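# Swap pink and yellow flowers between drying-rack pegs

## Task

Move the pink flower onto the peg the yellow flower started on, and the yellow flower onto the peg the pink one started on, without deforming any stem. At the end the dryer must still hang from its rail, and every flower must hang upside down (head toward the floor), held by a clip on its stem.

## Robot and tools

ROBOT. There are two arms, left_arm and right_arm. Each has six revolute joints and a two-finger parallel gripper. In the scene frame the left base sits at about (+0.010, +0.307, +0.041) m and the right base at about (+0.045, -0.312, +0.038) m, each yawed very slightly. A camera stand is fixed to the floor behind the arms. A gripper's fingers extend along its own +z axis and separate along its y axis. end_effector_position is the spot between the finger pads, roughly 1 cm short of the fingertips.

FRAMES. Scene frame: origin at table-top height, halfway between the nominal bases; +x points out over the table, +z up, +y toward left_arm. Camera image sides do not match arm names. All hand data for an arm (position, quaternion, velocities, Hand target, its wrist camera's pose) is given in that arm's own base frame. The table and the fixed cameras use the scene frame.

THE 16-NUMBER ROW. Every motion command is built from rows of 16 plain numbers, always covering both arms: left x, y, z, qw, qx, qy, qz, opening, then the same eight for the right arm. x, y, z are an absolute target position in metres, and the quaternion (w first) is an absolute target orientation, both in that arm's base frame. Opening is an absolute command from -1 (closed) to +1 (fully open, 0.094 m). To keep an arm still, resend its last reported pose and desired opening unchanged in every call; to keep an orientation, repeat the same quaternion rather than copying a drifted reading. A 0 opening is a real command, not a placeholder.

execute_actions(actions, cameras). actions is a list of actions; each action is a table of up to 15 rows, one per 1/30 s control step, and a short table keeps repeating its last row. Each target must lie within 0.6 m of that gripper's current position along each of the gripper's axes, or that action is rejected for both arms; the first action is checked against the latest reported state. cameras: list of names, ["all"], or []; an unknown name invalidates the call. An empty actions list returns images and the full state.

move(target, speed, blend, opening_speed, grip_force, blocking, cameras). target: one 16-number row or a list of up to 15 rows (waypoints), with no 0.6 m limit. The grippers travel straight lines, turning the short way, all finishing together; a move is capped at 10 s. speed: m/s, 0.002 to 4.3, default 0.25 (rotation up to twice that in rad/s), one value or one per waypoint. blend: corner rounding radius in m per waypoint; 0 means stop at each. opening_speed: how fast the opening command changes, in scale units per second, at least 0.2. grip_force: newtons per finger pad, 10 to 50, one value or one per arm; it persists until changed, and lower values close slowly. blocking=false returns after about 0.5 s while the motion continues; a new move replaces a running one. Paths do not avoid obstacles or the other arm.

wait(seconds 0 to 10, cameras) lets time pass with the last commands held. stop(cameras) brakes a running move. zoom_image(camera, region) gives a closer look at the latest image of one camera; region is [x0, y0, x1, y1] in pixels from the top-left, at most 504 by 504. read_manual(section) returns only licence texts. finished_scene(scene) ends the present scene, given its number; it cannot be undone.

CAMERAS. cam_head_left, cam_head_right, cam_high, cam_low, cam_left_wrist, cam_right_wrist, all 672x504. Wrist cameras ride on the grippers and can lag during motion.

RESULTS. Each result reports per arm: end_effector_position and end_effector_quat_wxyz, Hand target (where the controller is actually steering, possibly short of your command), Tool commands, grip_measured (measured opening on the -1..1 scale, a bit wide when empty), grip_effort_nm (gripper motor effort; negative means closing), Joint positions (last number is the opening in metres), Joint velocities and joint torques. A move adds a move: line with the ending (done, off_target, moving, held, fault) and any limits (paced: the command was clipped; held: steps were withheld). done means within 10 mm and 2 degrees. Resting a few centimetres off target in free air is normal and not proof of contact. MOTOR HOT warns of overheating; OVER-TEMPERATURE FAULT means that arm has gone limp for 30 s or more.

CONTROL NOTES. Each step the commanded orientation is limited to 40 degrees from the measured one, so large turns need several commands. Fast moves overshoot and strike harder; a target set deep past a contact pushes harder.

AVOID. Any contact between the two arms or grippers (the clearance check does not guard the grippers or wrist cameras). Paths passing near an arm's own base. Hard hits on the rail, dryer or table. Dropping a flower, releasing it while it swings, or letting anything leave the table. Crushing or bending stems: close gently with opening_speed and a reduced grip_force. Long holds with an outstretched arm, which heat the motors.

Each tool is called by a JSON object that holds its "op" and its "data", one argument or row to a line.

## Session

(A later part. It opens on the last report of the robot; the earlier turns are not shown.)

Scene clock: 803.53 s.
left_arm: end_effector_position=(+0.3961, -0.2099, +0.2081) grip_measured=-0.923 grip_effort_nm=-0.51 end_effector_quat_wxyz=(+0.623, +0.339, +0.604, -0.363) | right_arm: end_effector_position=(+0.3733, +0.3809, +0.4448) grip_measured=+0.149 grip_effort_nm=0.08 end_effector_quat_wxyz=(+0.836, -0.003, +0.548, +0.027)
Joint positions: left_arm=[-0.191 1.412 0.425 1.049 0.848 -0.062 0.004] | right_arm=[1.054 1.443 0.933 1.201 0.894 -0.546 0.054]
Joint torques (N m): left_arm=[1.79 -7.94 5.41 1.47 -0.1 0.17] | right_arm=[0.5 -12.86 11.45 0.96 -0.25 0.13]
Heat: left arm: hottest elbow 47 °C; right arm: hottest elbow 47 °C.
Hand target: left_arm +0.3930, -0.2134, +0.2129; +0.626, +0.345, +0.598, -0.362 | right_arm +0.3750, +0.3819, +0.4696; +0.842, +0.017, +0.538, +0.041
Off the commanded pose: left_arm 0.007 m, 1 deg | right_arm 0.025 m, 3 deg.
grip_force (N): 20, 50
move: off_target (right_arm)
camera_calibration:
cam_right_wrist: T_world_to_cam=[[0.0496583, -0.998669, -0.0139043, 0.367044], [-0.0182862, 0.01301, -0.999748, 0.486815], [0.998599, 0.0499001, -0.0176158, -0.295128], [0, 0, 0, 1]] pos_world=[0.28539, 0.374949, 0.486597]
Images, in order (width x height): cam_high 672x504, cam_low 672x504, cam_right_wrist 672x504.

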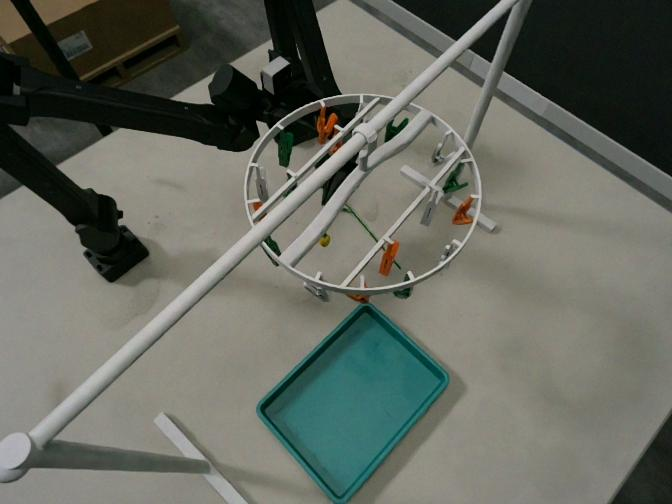

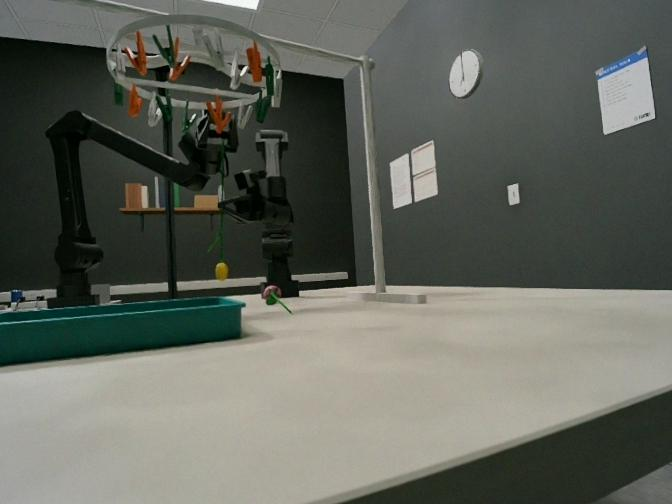

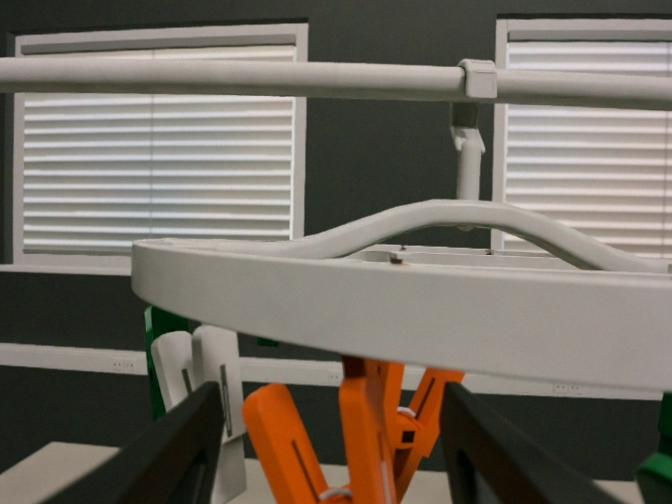

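{"op": "move", "data": {
  "target": [0.3930, -0.2135, 0.2130, 0.6261, 0.3455, 0.5983, -0.3615, -1.0, 0.3760, 0.3830, 0.4700, 0.8415, 0.0175, 0.5384, 0.0407, -0.68],
  "speed": 0.08,
  "opening_speed": 0.5,
  "cameras": ["cam_right_wrist", "cam_low", "cam_high"]
}}

{"op": "zoom_image", "data": {
  "camera": "cam_low",
  "region": [180, 90, 270, 210]
}}

{"op": "zoom_image", "data": {
  "camera": "cam_right_wrist",
  "region": [180, 300, 480, 504]
}}

{"op": "zoom_image", "data": {
  "camera": "cam_high",
  "region": [290, 90, 370, 260]
}}

Scene clock: 811.87 s.
left_arm: end_effector_position=(+0.3961, -0.2099, +0.2081) grip_measured=-0.923 grip_effort_nm=-0.51 end_effector_quat_wxyz=(+0.624, +0.339, +0.604, -0.363) | right_arm: end_effector_position=(+0.3729, +0.3799, +0.4475) grip_measured=-0.680 grip_effort_nm=-0.52 end_effector_quat_wxyz=(+0.837, +0.000, +0.547, +0.028)
Joint positions: left_arm=[-0.191 1.412 0.425 1.049 0.848 -0.062 0.004] | right_arm=[1.054 1.439 0.935 1.2 0.895 -0.546 0.015]
Joint torques (N m): left_arm=[1.85 -7.94 5.41 1.46 -0.1 0.17] | right_arm=[0.91 -12.63 11.32 0.85 -0.31 0.13]
Heat: left arm: hottest elbow 46 °C; right arm: hottest elbow 47 °C.
Hand target: left_arm +0.3930, -0.2134, +0.2129; +0.626, +0.345, +0.598, -0.362 | right_arm +0.3751, +0.3821, +0.4695; +0.842, +0.017, +0.538, +0.041
Off the commanded pose: left_arm 0.007 m, 1 deg | right_arm 0.023 m, 3 deg.
grip_force (N): 20, 50
move: off_target (right_arm)
camera_calibration:
cam_right_wrist: T_world_to_cam=[[0.0485827, -0.998633, -0.0192878, 0.368831], [-0.0164656, 0.0185072, -0.999693, 0.486816], [0.998683, 0.0488853, -0.015544, -0.295179], [0, 0, 0, 1]] pos_world=[0.284888, 0.373747, 0.489192]
Images, in order (width x height): cam_high 672x504, cam_low 672x504, cam_right_wrist 672x504.

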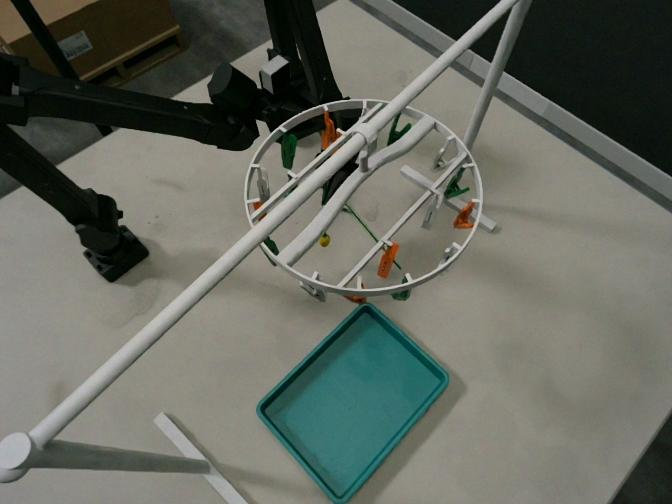

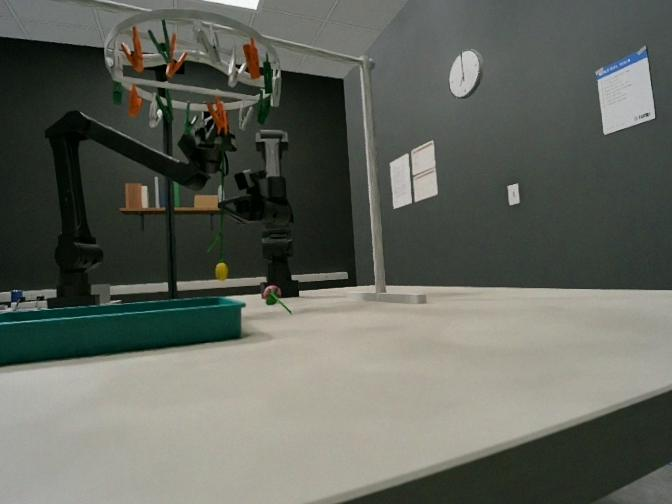

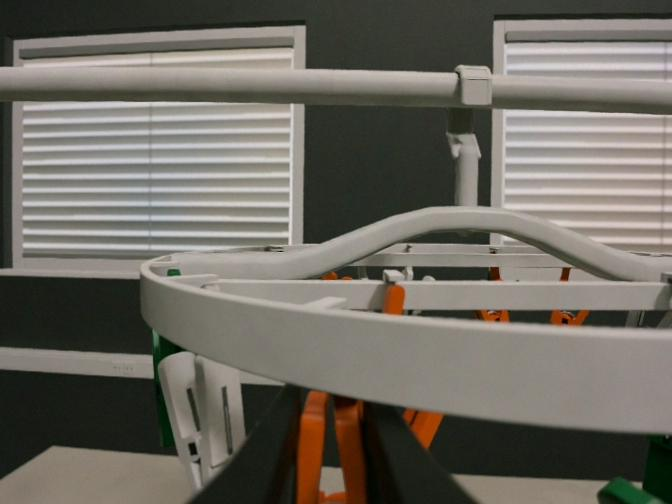

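Scaled by 4.200 from the camera's 672x504 image, which has a finer 960x720 frame.

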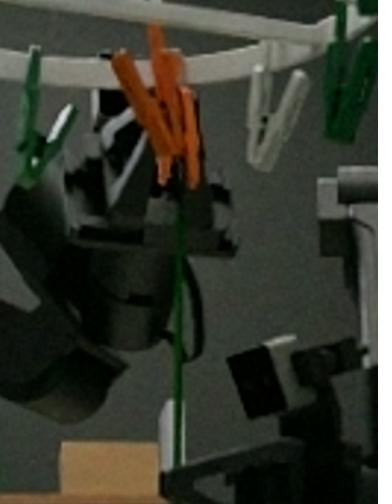

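Scaled by 1.680 from the camera's 672x504 image, which has a finer 960x720 frame.

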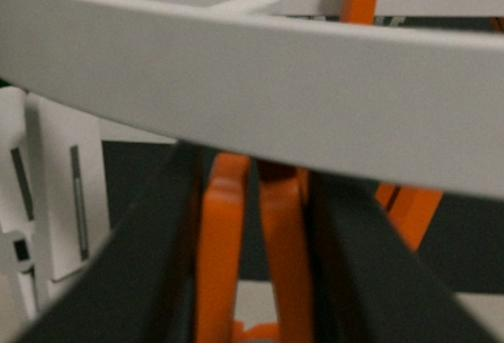

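Scaled by 2.965 from the camera's 672x504 image, which has a finer 960x720 frame.

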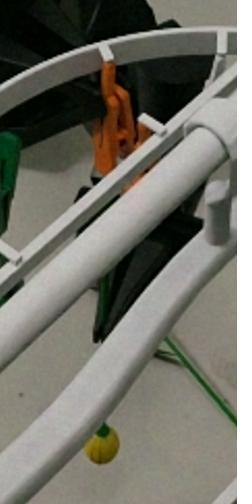

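{"op": "execute_actions", "data": {
  "actions": []
}}

{"op": "zoom_image", "data": {
  "camera": "cam_head_left",
  "region": [180, 20, 300, 120]
}}

{"op": "zoom_image", "data": {
  "camera": "cam_head_right",
  "region": [160, 20, 280, 120]
}}

Scene clock: 820.60 s.
left_arm: end_effector_position=(+0.3961, -0.2099, +0.2081) grip_measured=-0.923 grip_effort_nm=-0.51 end_effector_quat_wxyz=(+0.624, +0.339, +0.604, -0.363) | right_arm: end_effector_position=(+0.3729, +0.3799, +0.4475) grip_measured=-0.673 grip_effort_nm=-0.38 end_effector_quat_wxyz=(+0.837, +0.000, +0.547, +0.028)
Joint positions: left_arm=[-0.191 1.412 0.425 1.049 0.848 -0.062 0.004] | right_arm=[1.054 1.439 0.935 1.2 0.895 -0.546 0.015]
Joint velocities: within noise
Joint torques (N m): left_arm=[1.85 -7.94 5.41 1.47 -0.1 0.17] | right_arm=[0.38 -12.4 11.32 0.91 -0.31 0.14]
Heat: left arm: hottest elbow 45 °C; right arm: hottest elbow 49 °C.
Hand target: left_arm +0.3930, -0.2134, +0.2129; +0.626, +0.345, +0.598, -0.362 | right_arm +0.3751, +0.3821, +0.4695; +0.842, +0.017, +0.538, +0.041
Tool commands: left_gripper/opening=-1.0 right_gripper/opening=-0.68
Off the commanded pose: left_arm 0.007 m, 1 deg | right_arm 0.023 m, 3 deg.
grip_force (N): 20, 50
camera_calibration:
cam_left_wrist: T_world_to_cam=[[-0.859515, -0.511107, 0.00166396, 0.232773], [-0.197187, 0.328597, -0.923656, 0.377072], [0.471541, -0.794225, -0.383218, -0.181288], [0, 0, 0, 1]] pos_world=[0.359911, -0.148916, 0.278425]
cam_right_wrist: T_world_to_cam=[[0.0485827, -0.998633, -0.0192878, 0.368831], [-0.0164656, 0.0185072, -0.999693, 0.486816], [0.998683, 0.0488853, -0.015544, -0.295179], [0, 0, 0, 1]] pos_world=[0.284888, 0.373747, 0.489192]

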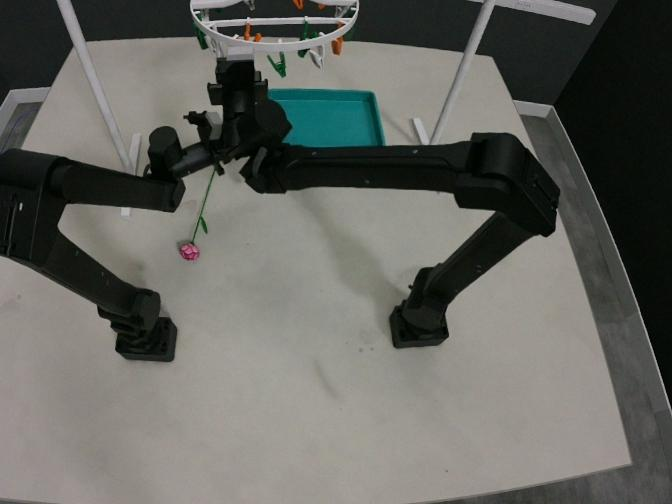

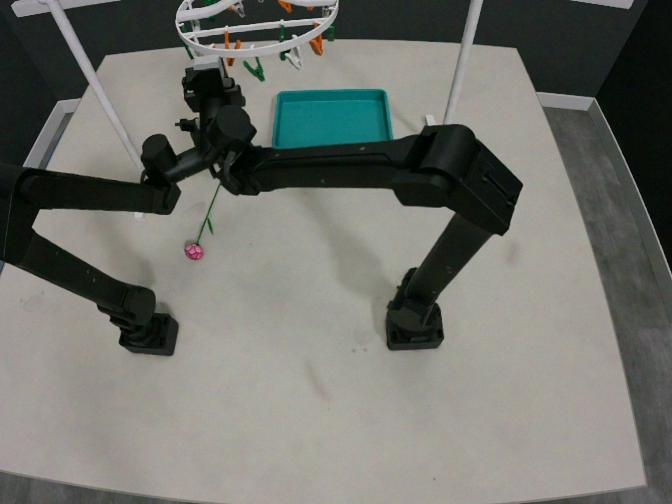

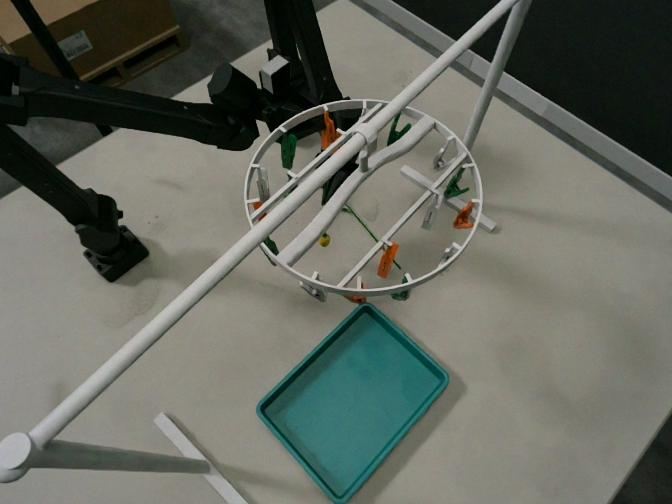

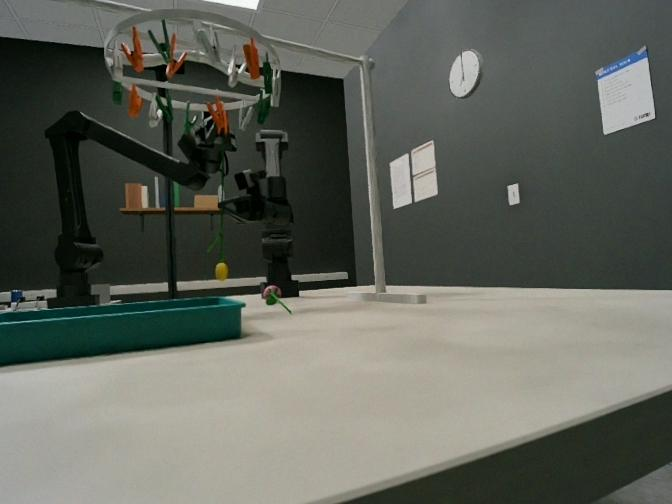

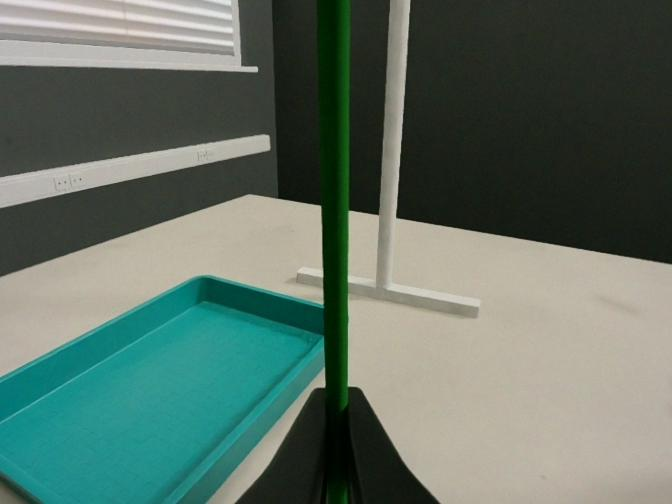

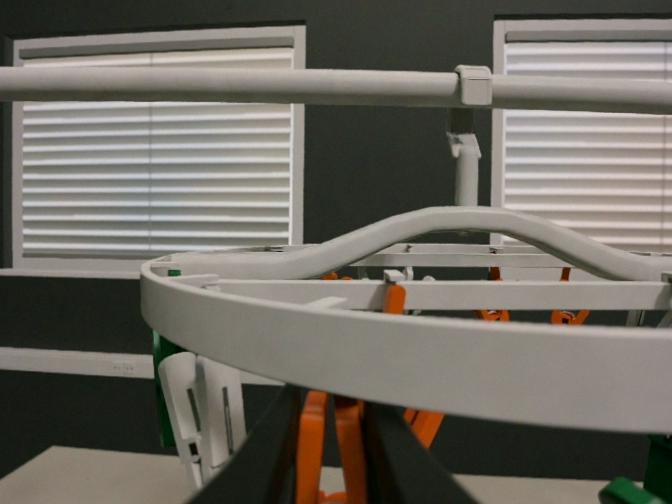

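Scaled by 4.200 from the camera's 672x504 image, which has a finer 960x720 frame.

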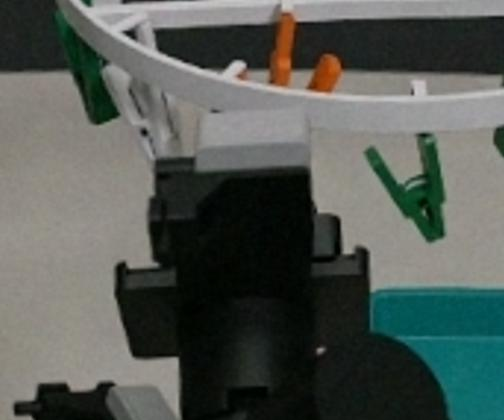

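Scaled by 4.200 from the camera's 672x504 image, which has a finer 960x720 frame.

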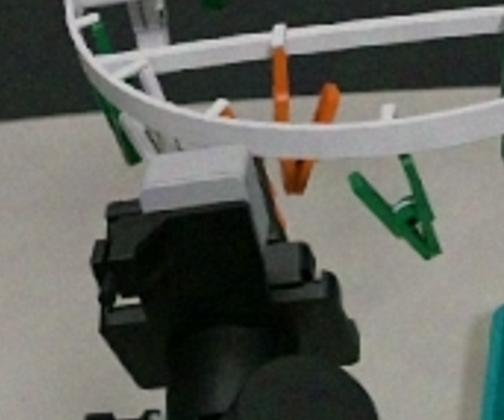

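{"op": "zoom_image", "data": {
  "camera": "cam_low",
  "region": [200, 90, 245, 150]
}}

Scaled by 8.400 from the camera's 672x504 image, which has a finer 960x720 frame.

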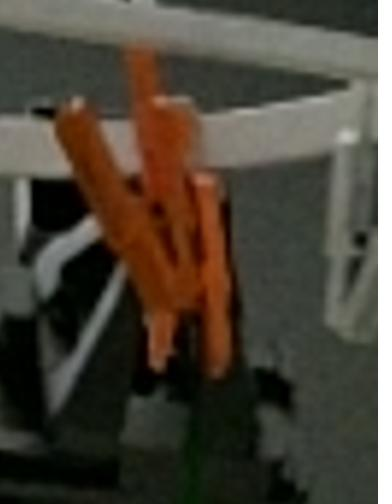

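{"op": "move", "data": {
  "target": [0.3950, -0.2125, 0.2400, 0.6261, 0.3455, 0.5983, -0.3615, -1.0, 0.3760, 0.3830, 0.4700, 0.8415, 0.0175, 0.5384, 0.0407, -0.68],
  "speed": 0.04,
  "cameras": ["cam_low", "cam_left_wrist", "cam_right_wrist"]
}}

{"op": "zoom_image", "data": {
  "camera": "cam_low",
  "region": [200, 90, 245, 150]
}}

{"op": "zoom_image", "data": {
  "camera": "cam_low",
  "region": [180, 80, 330, 280]
}}

Scene clock: 831.57 s.
left_arm: end_effector_position=(+0.3893, -0.2086, +0.2230) grip_measured=-0.923 grip_effort_nm=-0.51 end_effector_quat_wxyz=(+0.614, +0.336, +0.613, -0.366) | right_arm: end_effector_position=(+0.3729, +0.3799, +0.4475) grip_measured=-0.673 grip_effort_nm=-0.38 end_effector_quat_wxyz=(+0.837, +0.000, +0.547, +0.028)
Joint positions: left_arm=[-0.191 1.318 0.425 0.927 0.848 -0.062 0.004] | right_arm=[1.054 1.439 0.935 1.2 0.895 -0.546 0.015]
Joint torques (N m): left_arm=[2.14 -7.24 8.1 1.5 0.08 0.17] | right_arm=[0.62 -12.51 11.33 0.92 -0.33 0.12]
Heat: left arm: hottest elbow 45 °C; right arm: hottest elbow 51 °C.
Hand target: left_arm +0.3945, -0.2123, +0.2400; +0.626, +0.345, +0.598, -0.361 | right_arm +0.3751, +0.3821, +0.4695; +0.842, +0.017, +0.538, +0.041
Off the commanded pose: left_arm 0.018 m, 2 deg | right_arm 0.023 m, 3 deg.
grip_force (N): 20, 50
move: off_target (left_arm, right_arm)
camera_calibration:
cam_left_wrist: T_world_to_cam=[[-0.8592, -0.511144, 0.0225038, 0.222735], [-0.22237, 0.333454, -0.916166, 0.398276], [0.460789, -0.792174, -0.400166, -0.162918], [0, 0, 0, 1]] pos_world=[0.35501, -0.148016, 0.29468]
cam_right_wrist: T_world_to_cam=[[0.0485827, -0.998633, -0.0192878, 0.368831], [-0.0164656, 0.0185072, -0.999693, 0.486816], [0.998683, 0.0488853, -0.015544, -0.295179], [0, 0, 0, 1]] pos_world=[0.284888, 0.373747, 0.489192]
Images, in order (width x height): cam_low 672x504, cam_left_wrist 672x504, cam_right_wrist 672x504.

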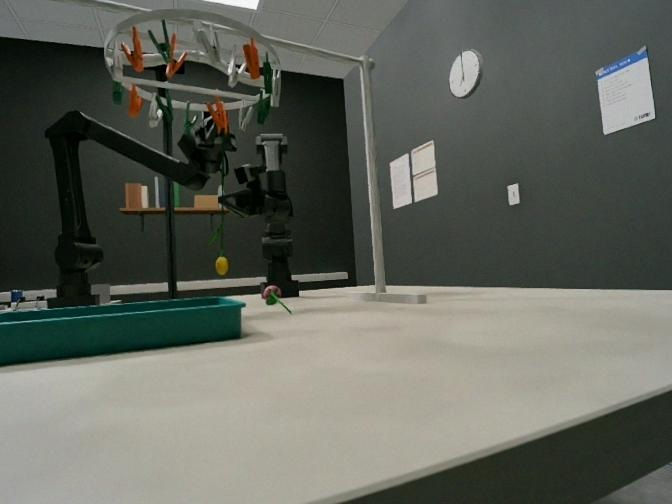

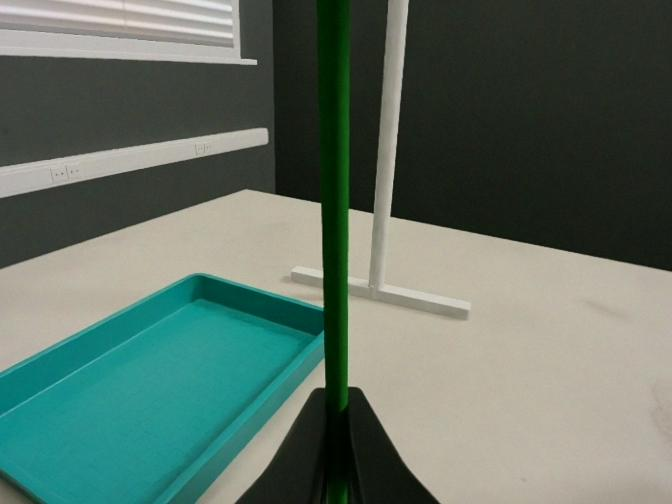

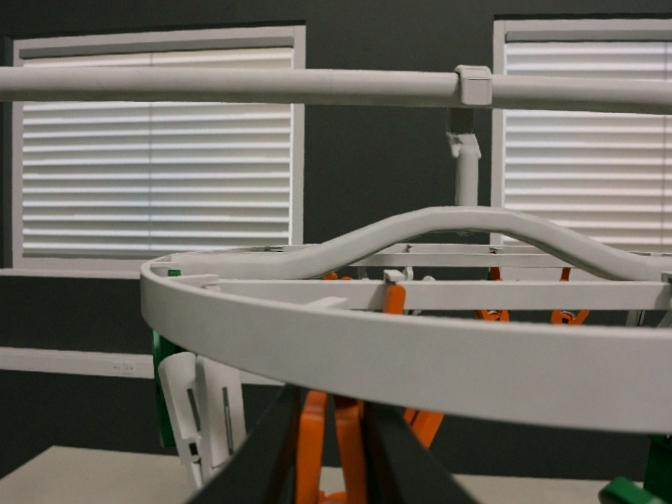

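Scaled by 8.400 from the camera's 672x504 image, which has a finer 960x720 frame.

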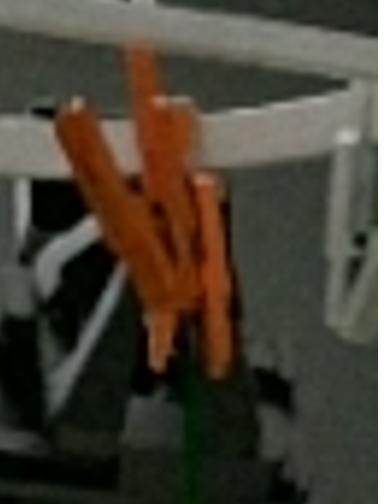

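Scaled by 2.520 from the camera's 672x504 image, which has a finer 960x720 frame.

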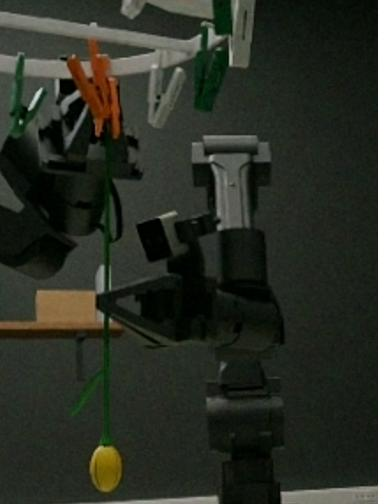

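{"op": "move", "data": {
  "target": [0.3940, -0.2120, 0.2500, 0.6261, 0.3455, 0.5983, -0.3615, -1.0, 0.3760, 0.3830, 0.4700, 0.8415, 0.0175, 0.5384, 0.0407, -0.68],
  "speed": 0.04,
  "cameras": ["cam_low"]
}}

{"op": "zoom_image", "data": {
  "camera": "cam_low",
  "region": [200, 90, 245, 150]
}}

Scene clock: 837.63 s.
left_arm: end_effector_position=(+0.3861, -0.2079, +0.2290) grip_measured=-0.923 grip_effort_nm=-0.51 end_effector_quat_wxyz=(+0.611, +0.335, +0.616, -0.367) | right_arm: end_effector_position=(+0.3729, +0.3799, +0.4475) grip_measured=-0.673 grip_effort_nm=-0.38 end_effector_quat_wxyz=(+0.837, +0.000, +0.547, +0.028)
Joint positions: left_arm=[-0.191 1.282 0.425 0.883 0.848 -0.062 0.004] | right_arm=[1.054 1.439 0.935 1.2 0.895 -0.546 0.015]
Joint torques (N m): left_arm=[2.32 -6.95 8.9 1.59 0.11 0.17] | right_arm=[0.5 -12.69 11.34 0.88 -0.31 0.11]
Heat: left arm: hottest elbow 45 °C; right arm: hottest elbow 52 °C.
Hand target: left_arm +0.3932, -0.2116, +0.2500; +0.626, +0.345, +0.598, -0.361 | right_arm +0.3751, +0.3821, +0.4695; +0.842, +0.017, +0.538, +0.041
Off the commanded pose: left_arm 0.023 m, 3 deg | right_arm 0.023 m, 3 deg.
grip_force (N): 20, 50
move: off_target (left_arm, right_arm)
Images, in order (width x height): cam_low 672x504.

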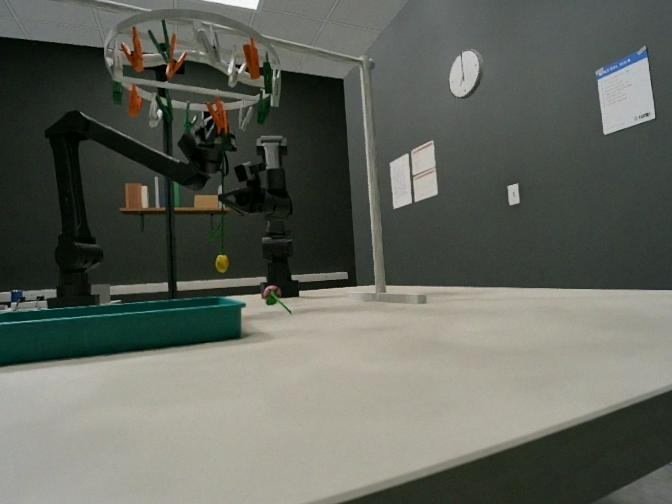

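Scaled by 8.400 from the camera's 672x504 image, which has a finer 960x720 frame.

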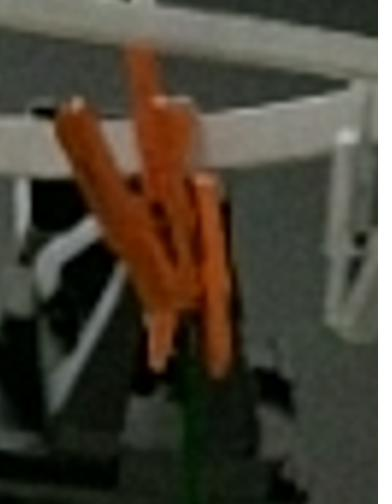

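{"op": "move", "data": {
  "target": [0.3940, -0.2120, 0.2500, 0.6261, 0.3455, 0.5983, -0.3615, -1.0, 0.3760, 0.3830, 0.4700, 0.8415, 0.0175, 0.5384, 0.0407, -0.20],
  "speed": 0.04,
  "opening_speed": 0.35,
  "cameras": ["cam_low", "cam_right_wrist", "cam_left_wrist"]
}}

{"op": "zoom_image", "data": {
  "camera": "cam_low",
  "region": [200, 90, 245, 150]
}}

{"op": "zoom_image", "data": {
  "camera": "cam_right_wrist",
  "region": [180, 300, 480, 504]
}}

Scene clock: 843.60 s.
left_arm: end_effector_position=(+0.3860, -0.2079, +0.2293) grip_measured=-0.923 grip_effort_nm=-0.51 end_effector_quat_wxyz=(+0.612, +0.335, +0.616, -0.367) | right_arm: end_effector_position=(+0.3730, +0.3801, +0.4473) grip_measured=-0.202 grip_effort_nm=0.08 end_effector_quat_wxyz=(+0.836, -0.001, +0.548, +0.027)
Joint positions: left_arm=[-0.191 1.281 0.425 0.883 0.848 -0.062 0.004] | right_arm=[1.054 1.439 0.935 1.198 0.895 -0.546 0.037]
Joint torques (N m): left_arm=[2.26 -6.89 8.9 1.5 0.12 0.17] | right_arm=[0.56 -12.57 11.37 0.91 -0.32 0.13]
Heat: left arm: hottest elbow 46 °C; right arm: hottest elbow 53 °C.
Hand target: left_arm +0.3932, -0.2116, +0.2500; +0.626, +0.345, +0.598, -0.361 | right_arm +0.3751, +0.3821, +0.4695; +0.842, +0.017, +0.538, +0.041
Off the commanded pose: left_arm 0.023 m, 3 deg | right_arm 0.023 m, 3 deg.
grip_force (N): 20, 50
move: off_target (left_arm, right_arm)
camera_calibration:
cam_left_wrist: T_world_to_cam=[[-0.858998, -0.511206, 0.0281237, 0.218748], [-0.229185, 0.334826, -0.913983, 0.405515], [0.457818, -0.791555, -0.404776, -0.156104], [0, 0, 0, 1]] pos_world=[0.35231, -0.147516, 0.301295]
cam_right_wrist: T_world_to_cam=[[0.0485964, -0.998663, -0.0176382, 0.368218], [-0.0174057, 0.0168097, -0.999707, 0.487526], [0.998667, 0.0488891, -0.0165655, -0.294889], [0, 0, 0, 1]] pos_world=[0.285088, 0.373948, 0.488993]
Images, in order (width x height): cam_low 672x504, cam_left_wrist 672x504, cam_right_wrist 672x504.

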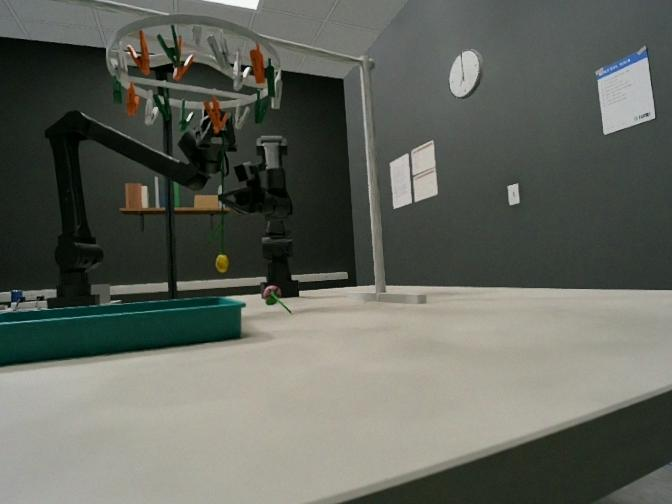

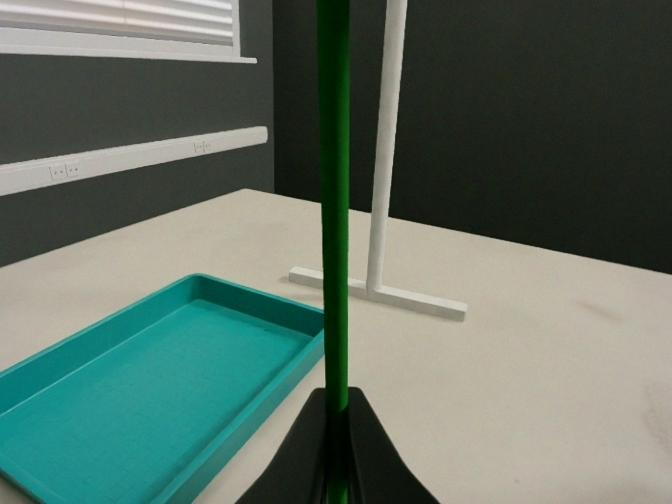

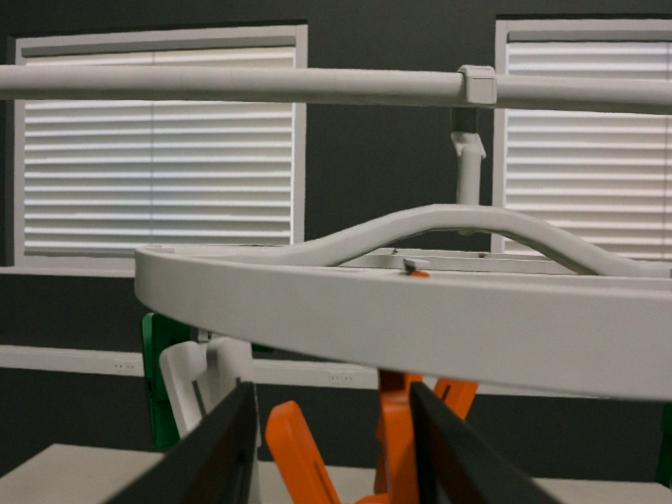

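Scaled by 8.400 from the camera's 672x504 image, which has a finer 960x720 frame.

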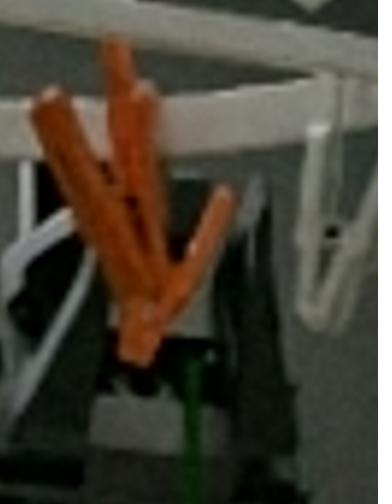

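Scaled by 1.680 from the camera's 672x504 image, which has a finer 960x720 frame.

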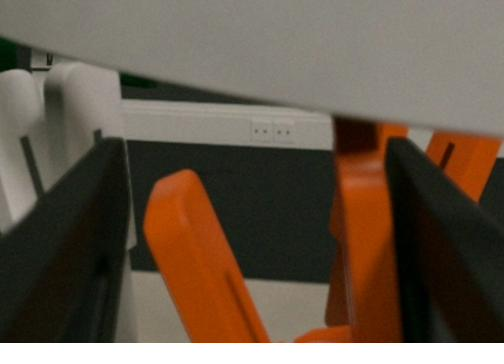

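{"op": "move", "data": {
  "target": [
    [0.3940, -0.2120, 0.2350, 0.6261, 0.3455, 0.5983, -0.3615, -1.0, 0.3300, 0.3850, 0.4450, 0.8415, 0.0175, 0.5384, 0.0407, 0.0],
    [0.3940, -0.2120, 0.2350, 0.6261, 0.3455, 0.5983, -0.3615, -1.0, 0.2900, 0.4100, 0.4500, 0.7537, 0.0374, 0.6560, 0.0127, 0.0]
  ],
  "speed": [0.1, 0.2],
  "opening_speed": 0.5,
  "blend": [0.01, 0.0],
  "cameras": ["cam_right_wrist"]
}}

{"op": "zoom_image", "data": {
  "camera": "cam_right_wrist",
  "region": [260, 180, 480, 400]
}}

{"op": "move", "data": {
  "target": [0.3940, -0.2120, 0.2350, 0.6261, 0.3455, 0.5983, -0.3615, -1.0, 0.2900, 0.3400, 0.4500, 0.7537, 0.0374, 0.6560, 0.0127, 0.0],
  "speed": 0.2,
  "cameras": ["cam_right_wrist"]
}}

{"op": "zoom_image", "data": {
  "camera": "cam_right_wrist",
  "region": [130, 180, 350, 400]
}}

Scene clock: 854.20 s.
left_arm: end_effector_position=(+0.3880, -0.2083, +0.2266) grip_measured=-0.923 grip_effort_nm=-0.51 end_effector_quat_wxyz=(+0.616, +0.337, +0.611, -0.365) | right_arm: end_effector_position=(+0.2914, +0.4042, +0.4222) grip_measured=-0.001 grip_effort_nm=0.08 end_effector_quat_wxyz=(+0.751, +0.014, +0.660, -0.013)
Joint positions: left_arm=[-0.191 1.305 0.425 0.917 0.848 -0.061 0.004] | right_arm=[1.29 1.365 0.962 0.894 1.298 -0.472 0.047]
Joint torques (N m): left_arm=[2.2 -5.07 7.65 2.71 0.1 0.16] | right_arm=[0.97 -12.16 12.3 0.92 -0.24 0.2]
Heat: left arm: hottest elbow 46 °C; right arm: hottest elbow 53 °C.
Hand target: left_arm +0.3937, -0.2118, +0.2350; +0.626, +0.345, +0.599, -0.361 | right_arm +0.2894, +0.4085, +0.4496; +0.754, +0.038, +0.655, +0.012
Off the commanded pose: left_arm 0.011 m, 2 deg | right_arm 0.028 m, 4 deg.
grip_force (N): 20, 50
move: off_target (left_arm, right_arm)
camera_calibration:
cam_right_wrist: T_world_to_cam=[[-0.0339412, -0.999408, 0.00560858, 0.410444], [-0.296515, 0.00471058, -0.955017, 0.52811], [0.954425, -0.0340775, -0.296499, -0.0503236], [0, 0, 0, 1]] pos_world=[0.218554, 0.405999, 0.487131]
Images, in order (width x height): cam_right_wrist 672x504.

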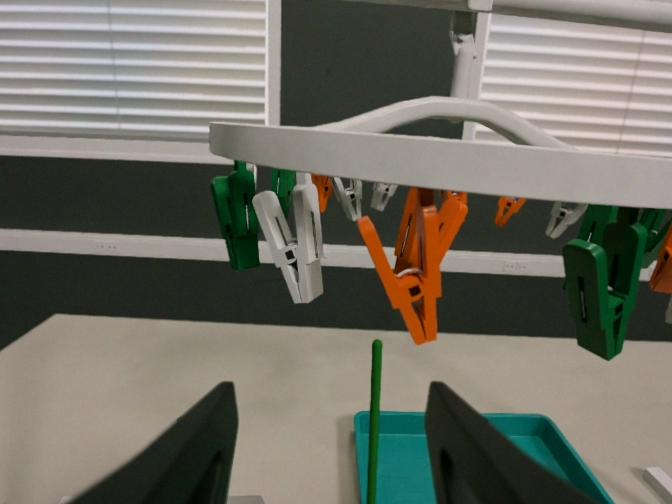

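Scaled by 2.291 from the camera's 672x504 image, which has a finer 960x720 frame.

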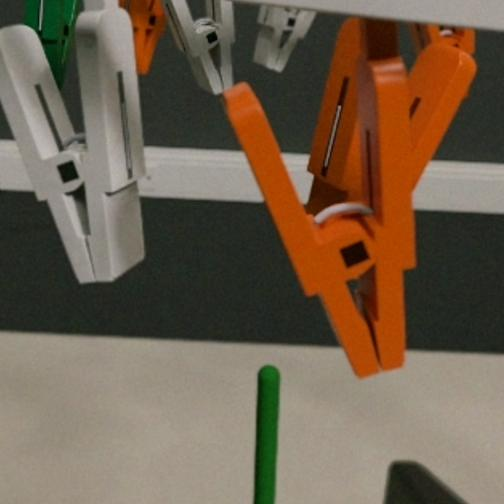

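Scene clock: 855.63 s.
left_arm: end_effector_position=(+0.3880, -0.2083, +0.2266) grip_measured=-0.923 grip_effort_nm=-0.51 end_effector_quat_wxyz=(+0.616, +0.337, +0.611, -0.365) | right_arm: end_effector_position=(+0.2872, +0.3421, +0.4569) grip_measured=-0.001 grip_effort_nm=0.07 end_effector_quat_wxyz=(+0.756, +0.037, +0.654, +0.015)
Joint positions: left_arm=[-0.191 1.305 0.425 0.917 0.848 -0.061 0.004] | right_arm=[1.253 1.164 0.88 0.762 1.257 -0.381 0.047]
Joint torques (N m): left_arm=[2.2 -5.07 7.66 2.73 0.1 0.17] | right_arm=[-0.03 -8 7.77 0.91 -0.37 0.17]
Heat: left arm: hottest elbow 46 °C; right arm: hottest elbow 53 °C.
Hand target: left_arm +0.3937, -0.2118, +0.2350; +0.626, +0.345, +0.599, -0.361 | right_arm +0.2899, +0.3399, +0.4501; +0.754, +0.038, +0.656, +0.013
Off the commanded pose: left_arm 0.011 m, 2 deg | right_arm 0.008 m, 0 deg.
grip_force (N): 20, 50
move: off_target (left_arm)
camera_calibration:
cam_right_wrist: T_world_to_cam=[[-0.0217372, -0.997538, -0.0666777, 0.376898], [-0.279797, 0.0700983, -0.957497, 0.534189], [0.959813, -0.00215709, -0.280632, -0.0579369], [0, 0, 0, 1]] pos_world=[0.213266, 0.3384, 0.520356]
Images, in order (width x height): cam_right_wrist 672x504.

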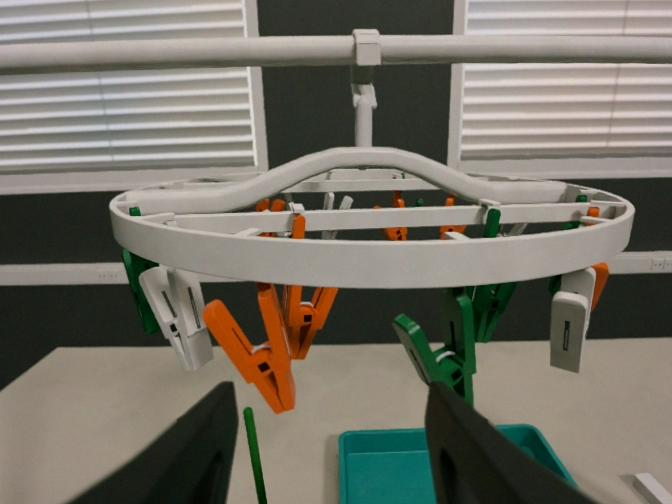

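Scaled by 2.291 from the camera's 672x504 image, which has a finer 960x720 frame.

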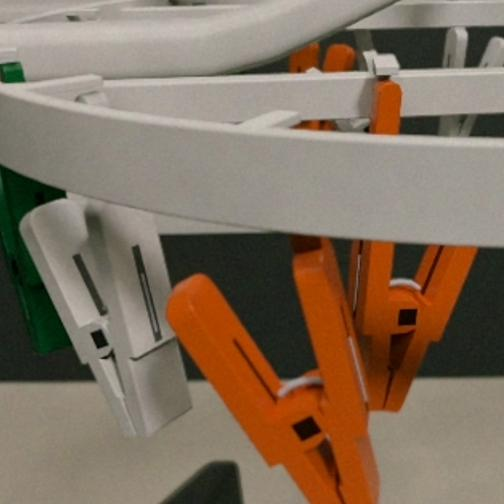

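{"op": "move", "data": {
  "target": [0.3832, -0.2219, 0.2286, 0.6261, 0.3455, 0.5983, -0.3615, -1.0, 0.2900, 0.3600, 0.4500, 0.7537, 0.0374, 0.6560, 0.0127, 0.15],
  "speed": 0.06,
  "cameras": ["cam_right_wrist", "cam_low"]
}}

{"op": "zoom_image", "data": {
  "camera": "cam_right_wrist",
  "region": [150, 230, 390, 470]
}}

{"op": "zoom_image", "data": {
  "camera": "cam_low",
  "region": [200, 90, 245, 150]
}}

Scene clock: 877.80 s.
left_arm: end_effector_position=(+0.3840, -0.2181, +0.2286) grip_measured=-0.923 grip_effort_nm=-0.51 end_effector_quat_wxyz=(+0.622, +0.339, +0.605, -0.363) | right_arm: end_effector_position=(+0.2916, +0.3538, +0.4391) grip_measured=+0.149 grip_effort_nm=0.08 end_effector_quat_wxyz=(+0.751, +0.029, +0.659, +0.001)
Joint positions: left_arm=[-0.225 1.305 0.42 0.939 0.815 -0.058 0.004] | right_arm=[1.253 1.21 0.88 0.774 1.267 -0.381 0.054]
Joint torques (N m): left_arm=[1.85 -5.19 6.15 2.81 -0.09 0.18] | right_arm=[1.26 -7.88 10.63 1.88 -0.19 0.02]
Heat: left arm: hottest elbow 46 °C; right arm: hottest elbow 51 °C.
Hand target: left_arm +0.3832, -0.2219, +0.2287; +0.626, +0.346, +0.598, -0.361 | right_arm +0.2899, +0.3597, +0.4499; +0.754, +0.037, +0.656, +0.013
Off the commanded pose: left_arm 0.004 m, 1 deg | right_arm 0.013 m, 2 deg.
grip_force (N): 20, 50
move: off_target (right_arm)
camera_calibration:
cam_right_wrist: T_world_to_cam=[[-0.0316287, -0.998869, -0.0355116, 0.377096], [-0.293622, 0.0432474, -0.954943, 0.529909], [0.955398, -0.0197766, -0.294658, -0.0534184], [0, 0, 0, 1]] pos_world=[0.218556, 0.352696, 0.503683]
Images, in order (width x height): cam_low 672x504, cam_right_wrist 672x504.

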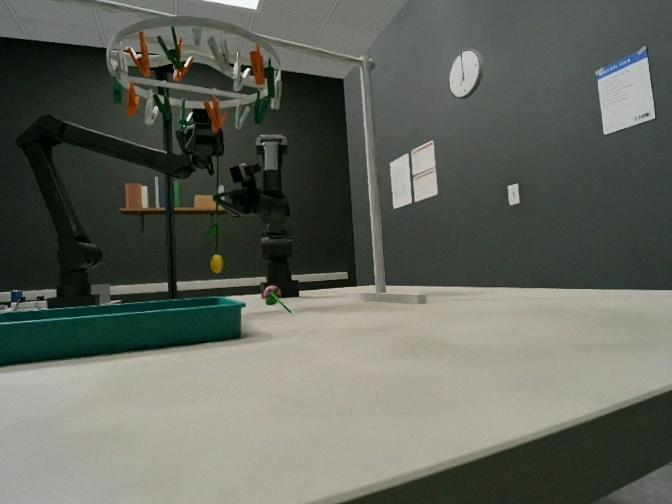

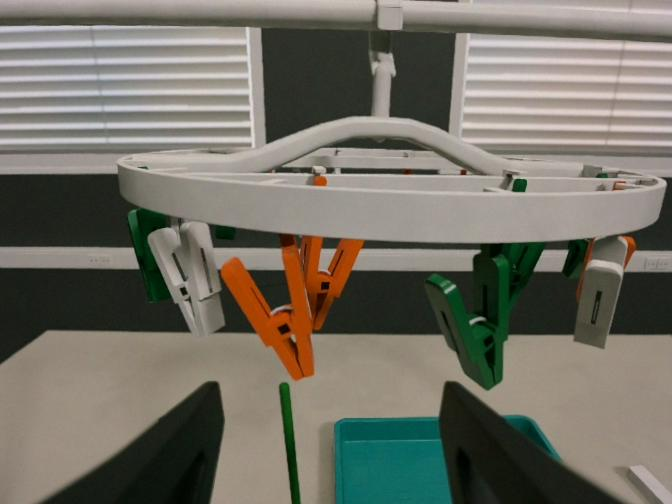

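Scaled by 2.100 from the camera's 672x504 image, which has a finer 960x720 frame.

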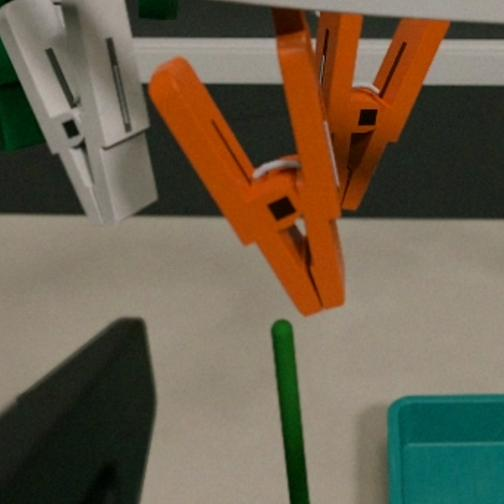

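Scaled by 8.400 from the camera's 672x504 image, which has a finer 960x720 frame.

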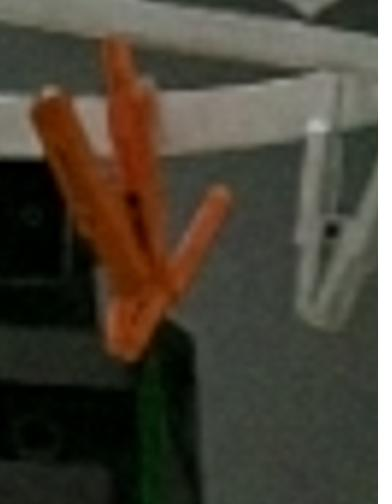

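{"op": "move", "data": {
  "target": [
    [0.3755, -0.2222, 0.2290, 0.6261, 0.3455, 0.5983, -0.3615, -1.0, 0.3350, 0.3780, 0.4540, 0.8415, 0.0175, 0.5384, 0.0407, 0.15],
    [0.3755, -0.2222, 0.2290, 0.6261, 0.3455, 0.5983, -0.3615, -1.0, 0.3700, 0.3785, 0.4700, 0.8415, 0.0175, 0.5384, 0.0407, 0.15]
  ],
  "speed": [0.15, 0.08],
  "blend": [0.01, 0.0],
  "cameras": ["cam_right_wrist", "cam_low"]
}}

{"op": "zoom_image", "data": {
  "camera": "cam_right_wrist",
  "region": [180, 264, 480, 504]
}}

{"op": "zoom_image", "data": {
  "camera": "cam_low",
  "region": [200, 90, 245, 150]
}}

Scene clock: 887.43 s.
left_arm: end_effector_position=(+0.3786, -0.2188, +0.2209) grip_measured=-0.923 grip_effort_nm=-0.51 end_effector_quat_wxyz=(+0.616, +0.337, +0.611, -0.365) | right_arm: end_effector_position=(+0.3616, +0.3724, +0.4533) grip_measured=+0.149 grip_effort_nm=0.08 end_effector_quat_wxyz=(+0.838, +0.001, +0.545, +0.030)
Joint positions: left_arm=[-0.231 1.305 0.402 0.939 0.807 -0.058 0.004] | right_arm=[1.067 1.406 0.912 1.208 0.902 -0.561 0.054]
Joint torques (N m): left_arm=[1.79 -6.77 6.01 2.58 -0.08 0.17] | right_arm=[0.09 -10.17 11.77 0.9 -0.41 0.18]
Heat: left arm: hottest elbow 46 °C; right arm: hottest elbow 52 °C.
Hand target: left_arm +0.3755, -0.2221, +0.2290; +0.626, +0.345, +0.598, -0.362 | right_arm +0.3692, +0.3778, +0.4696; +0.842, +0.017, +0.538, +0.041
Off the commanded pose: left_arm 0.009 m, 2 deg | right_arm 0.020 m, 2 deg.
grip_force (N): 20, 50
move: off_target (right_arm)
camera_calibration:
cam_right_wrist: T_world_to_cam=[[0.0506342, -0.998453, -0.0229523, 0.362786], [-0.0111473, 0.0224153, -0.999687, 0.489083], [0.998655, 0.0508742, -0.00999512, -0.286691], [0, 0, 0, 1]] pos_world=[0.273388, 0.365847, 0.494391]
Images, in order (width x height): cam_low 672x504, cam_right_wrist 672x504.

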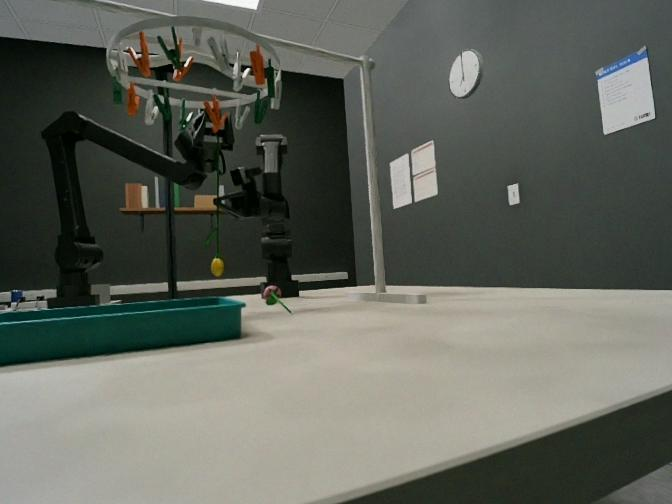

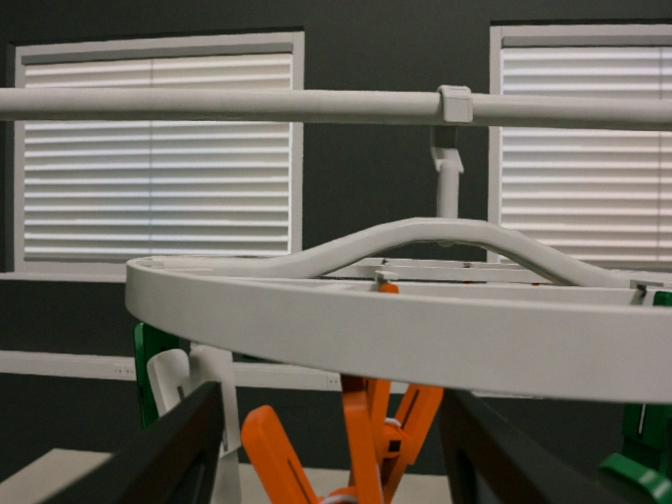

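Scaled by 1.680 from the camera's 672x504 image, which has a finer 960x720 frame.

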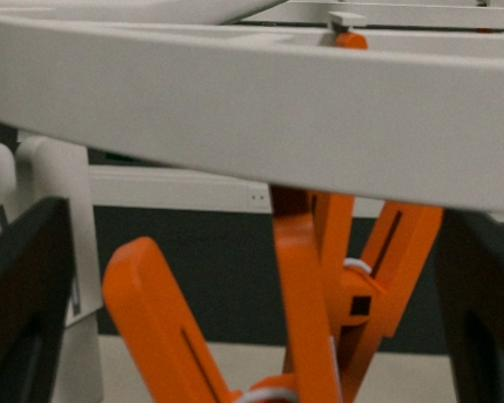

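Scaled by 8.400 from the camera's 672x504 image, which has a finer 960x720 frame.

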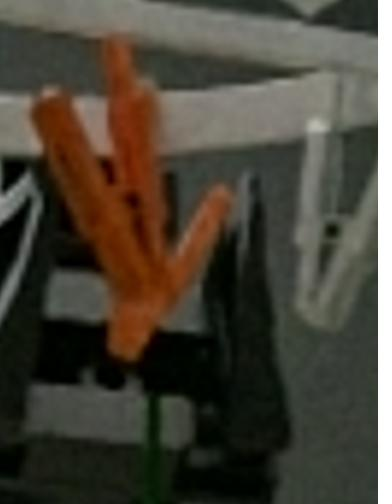

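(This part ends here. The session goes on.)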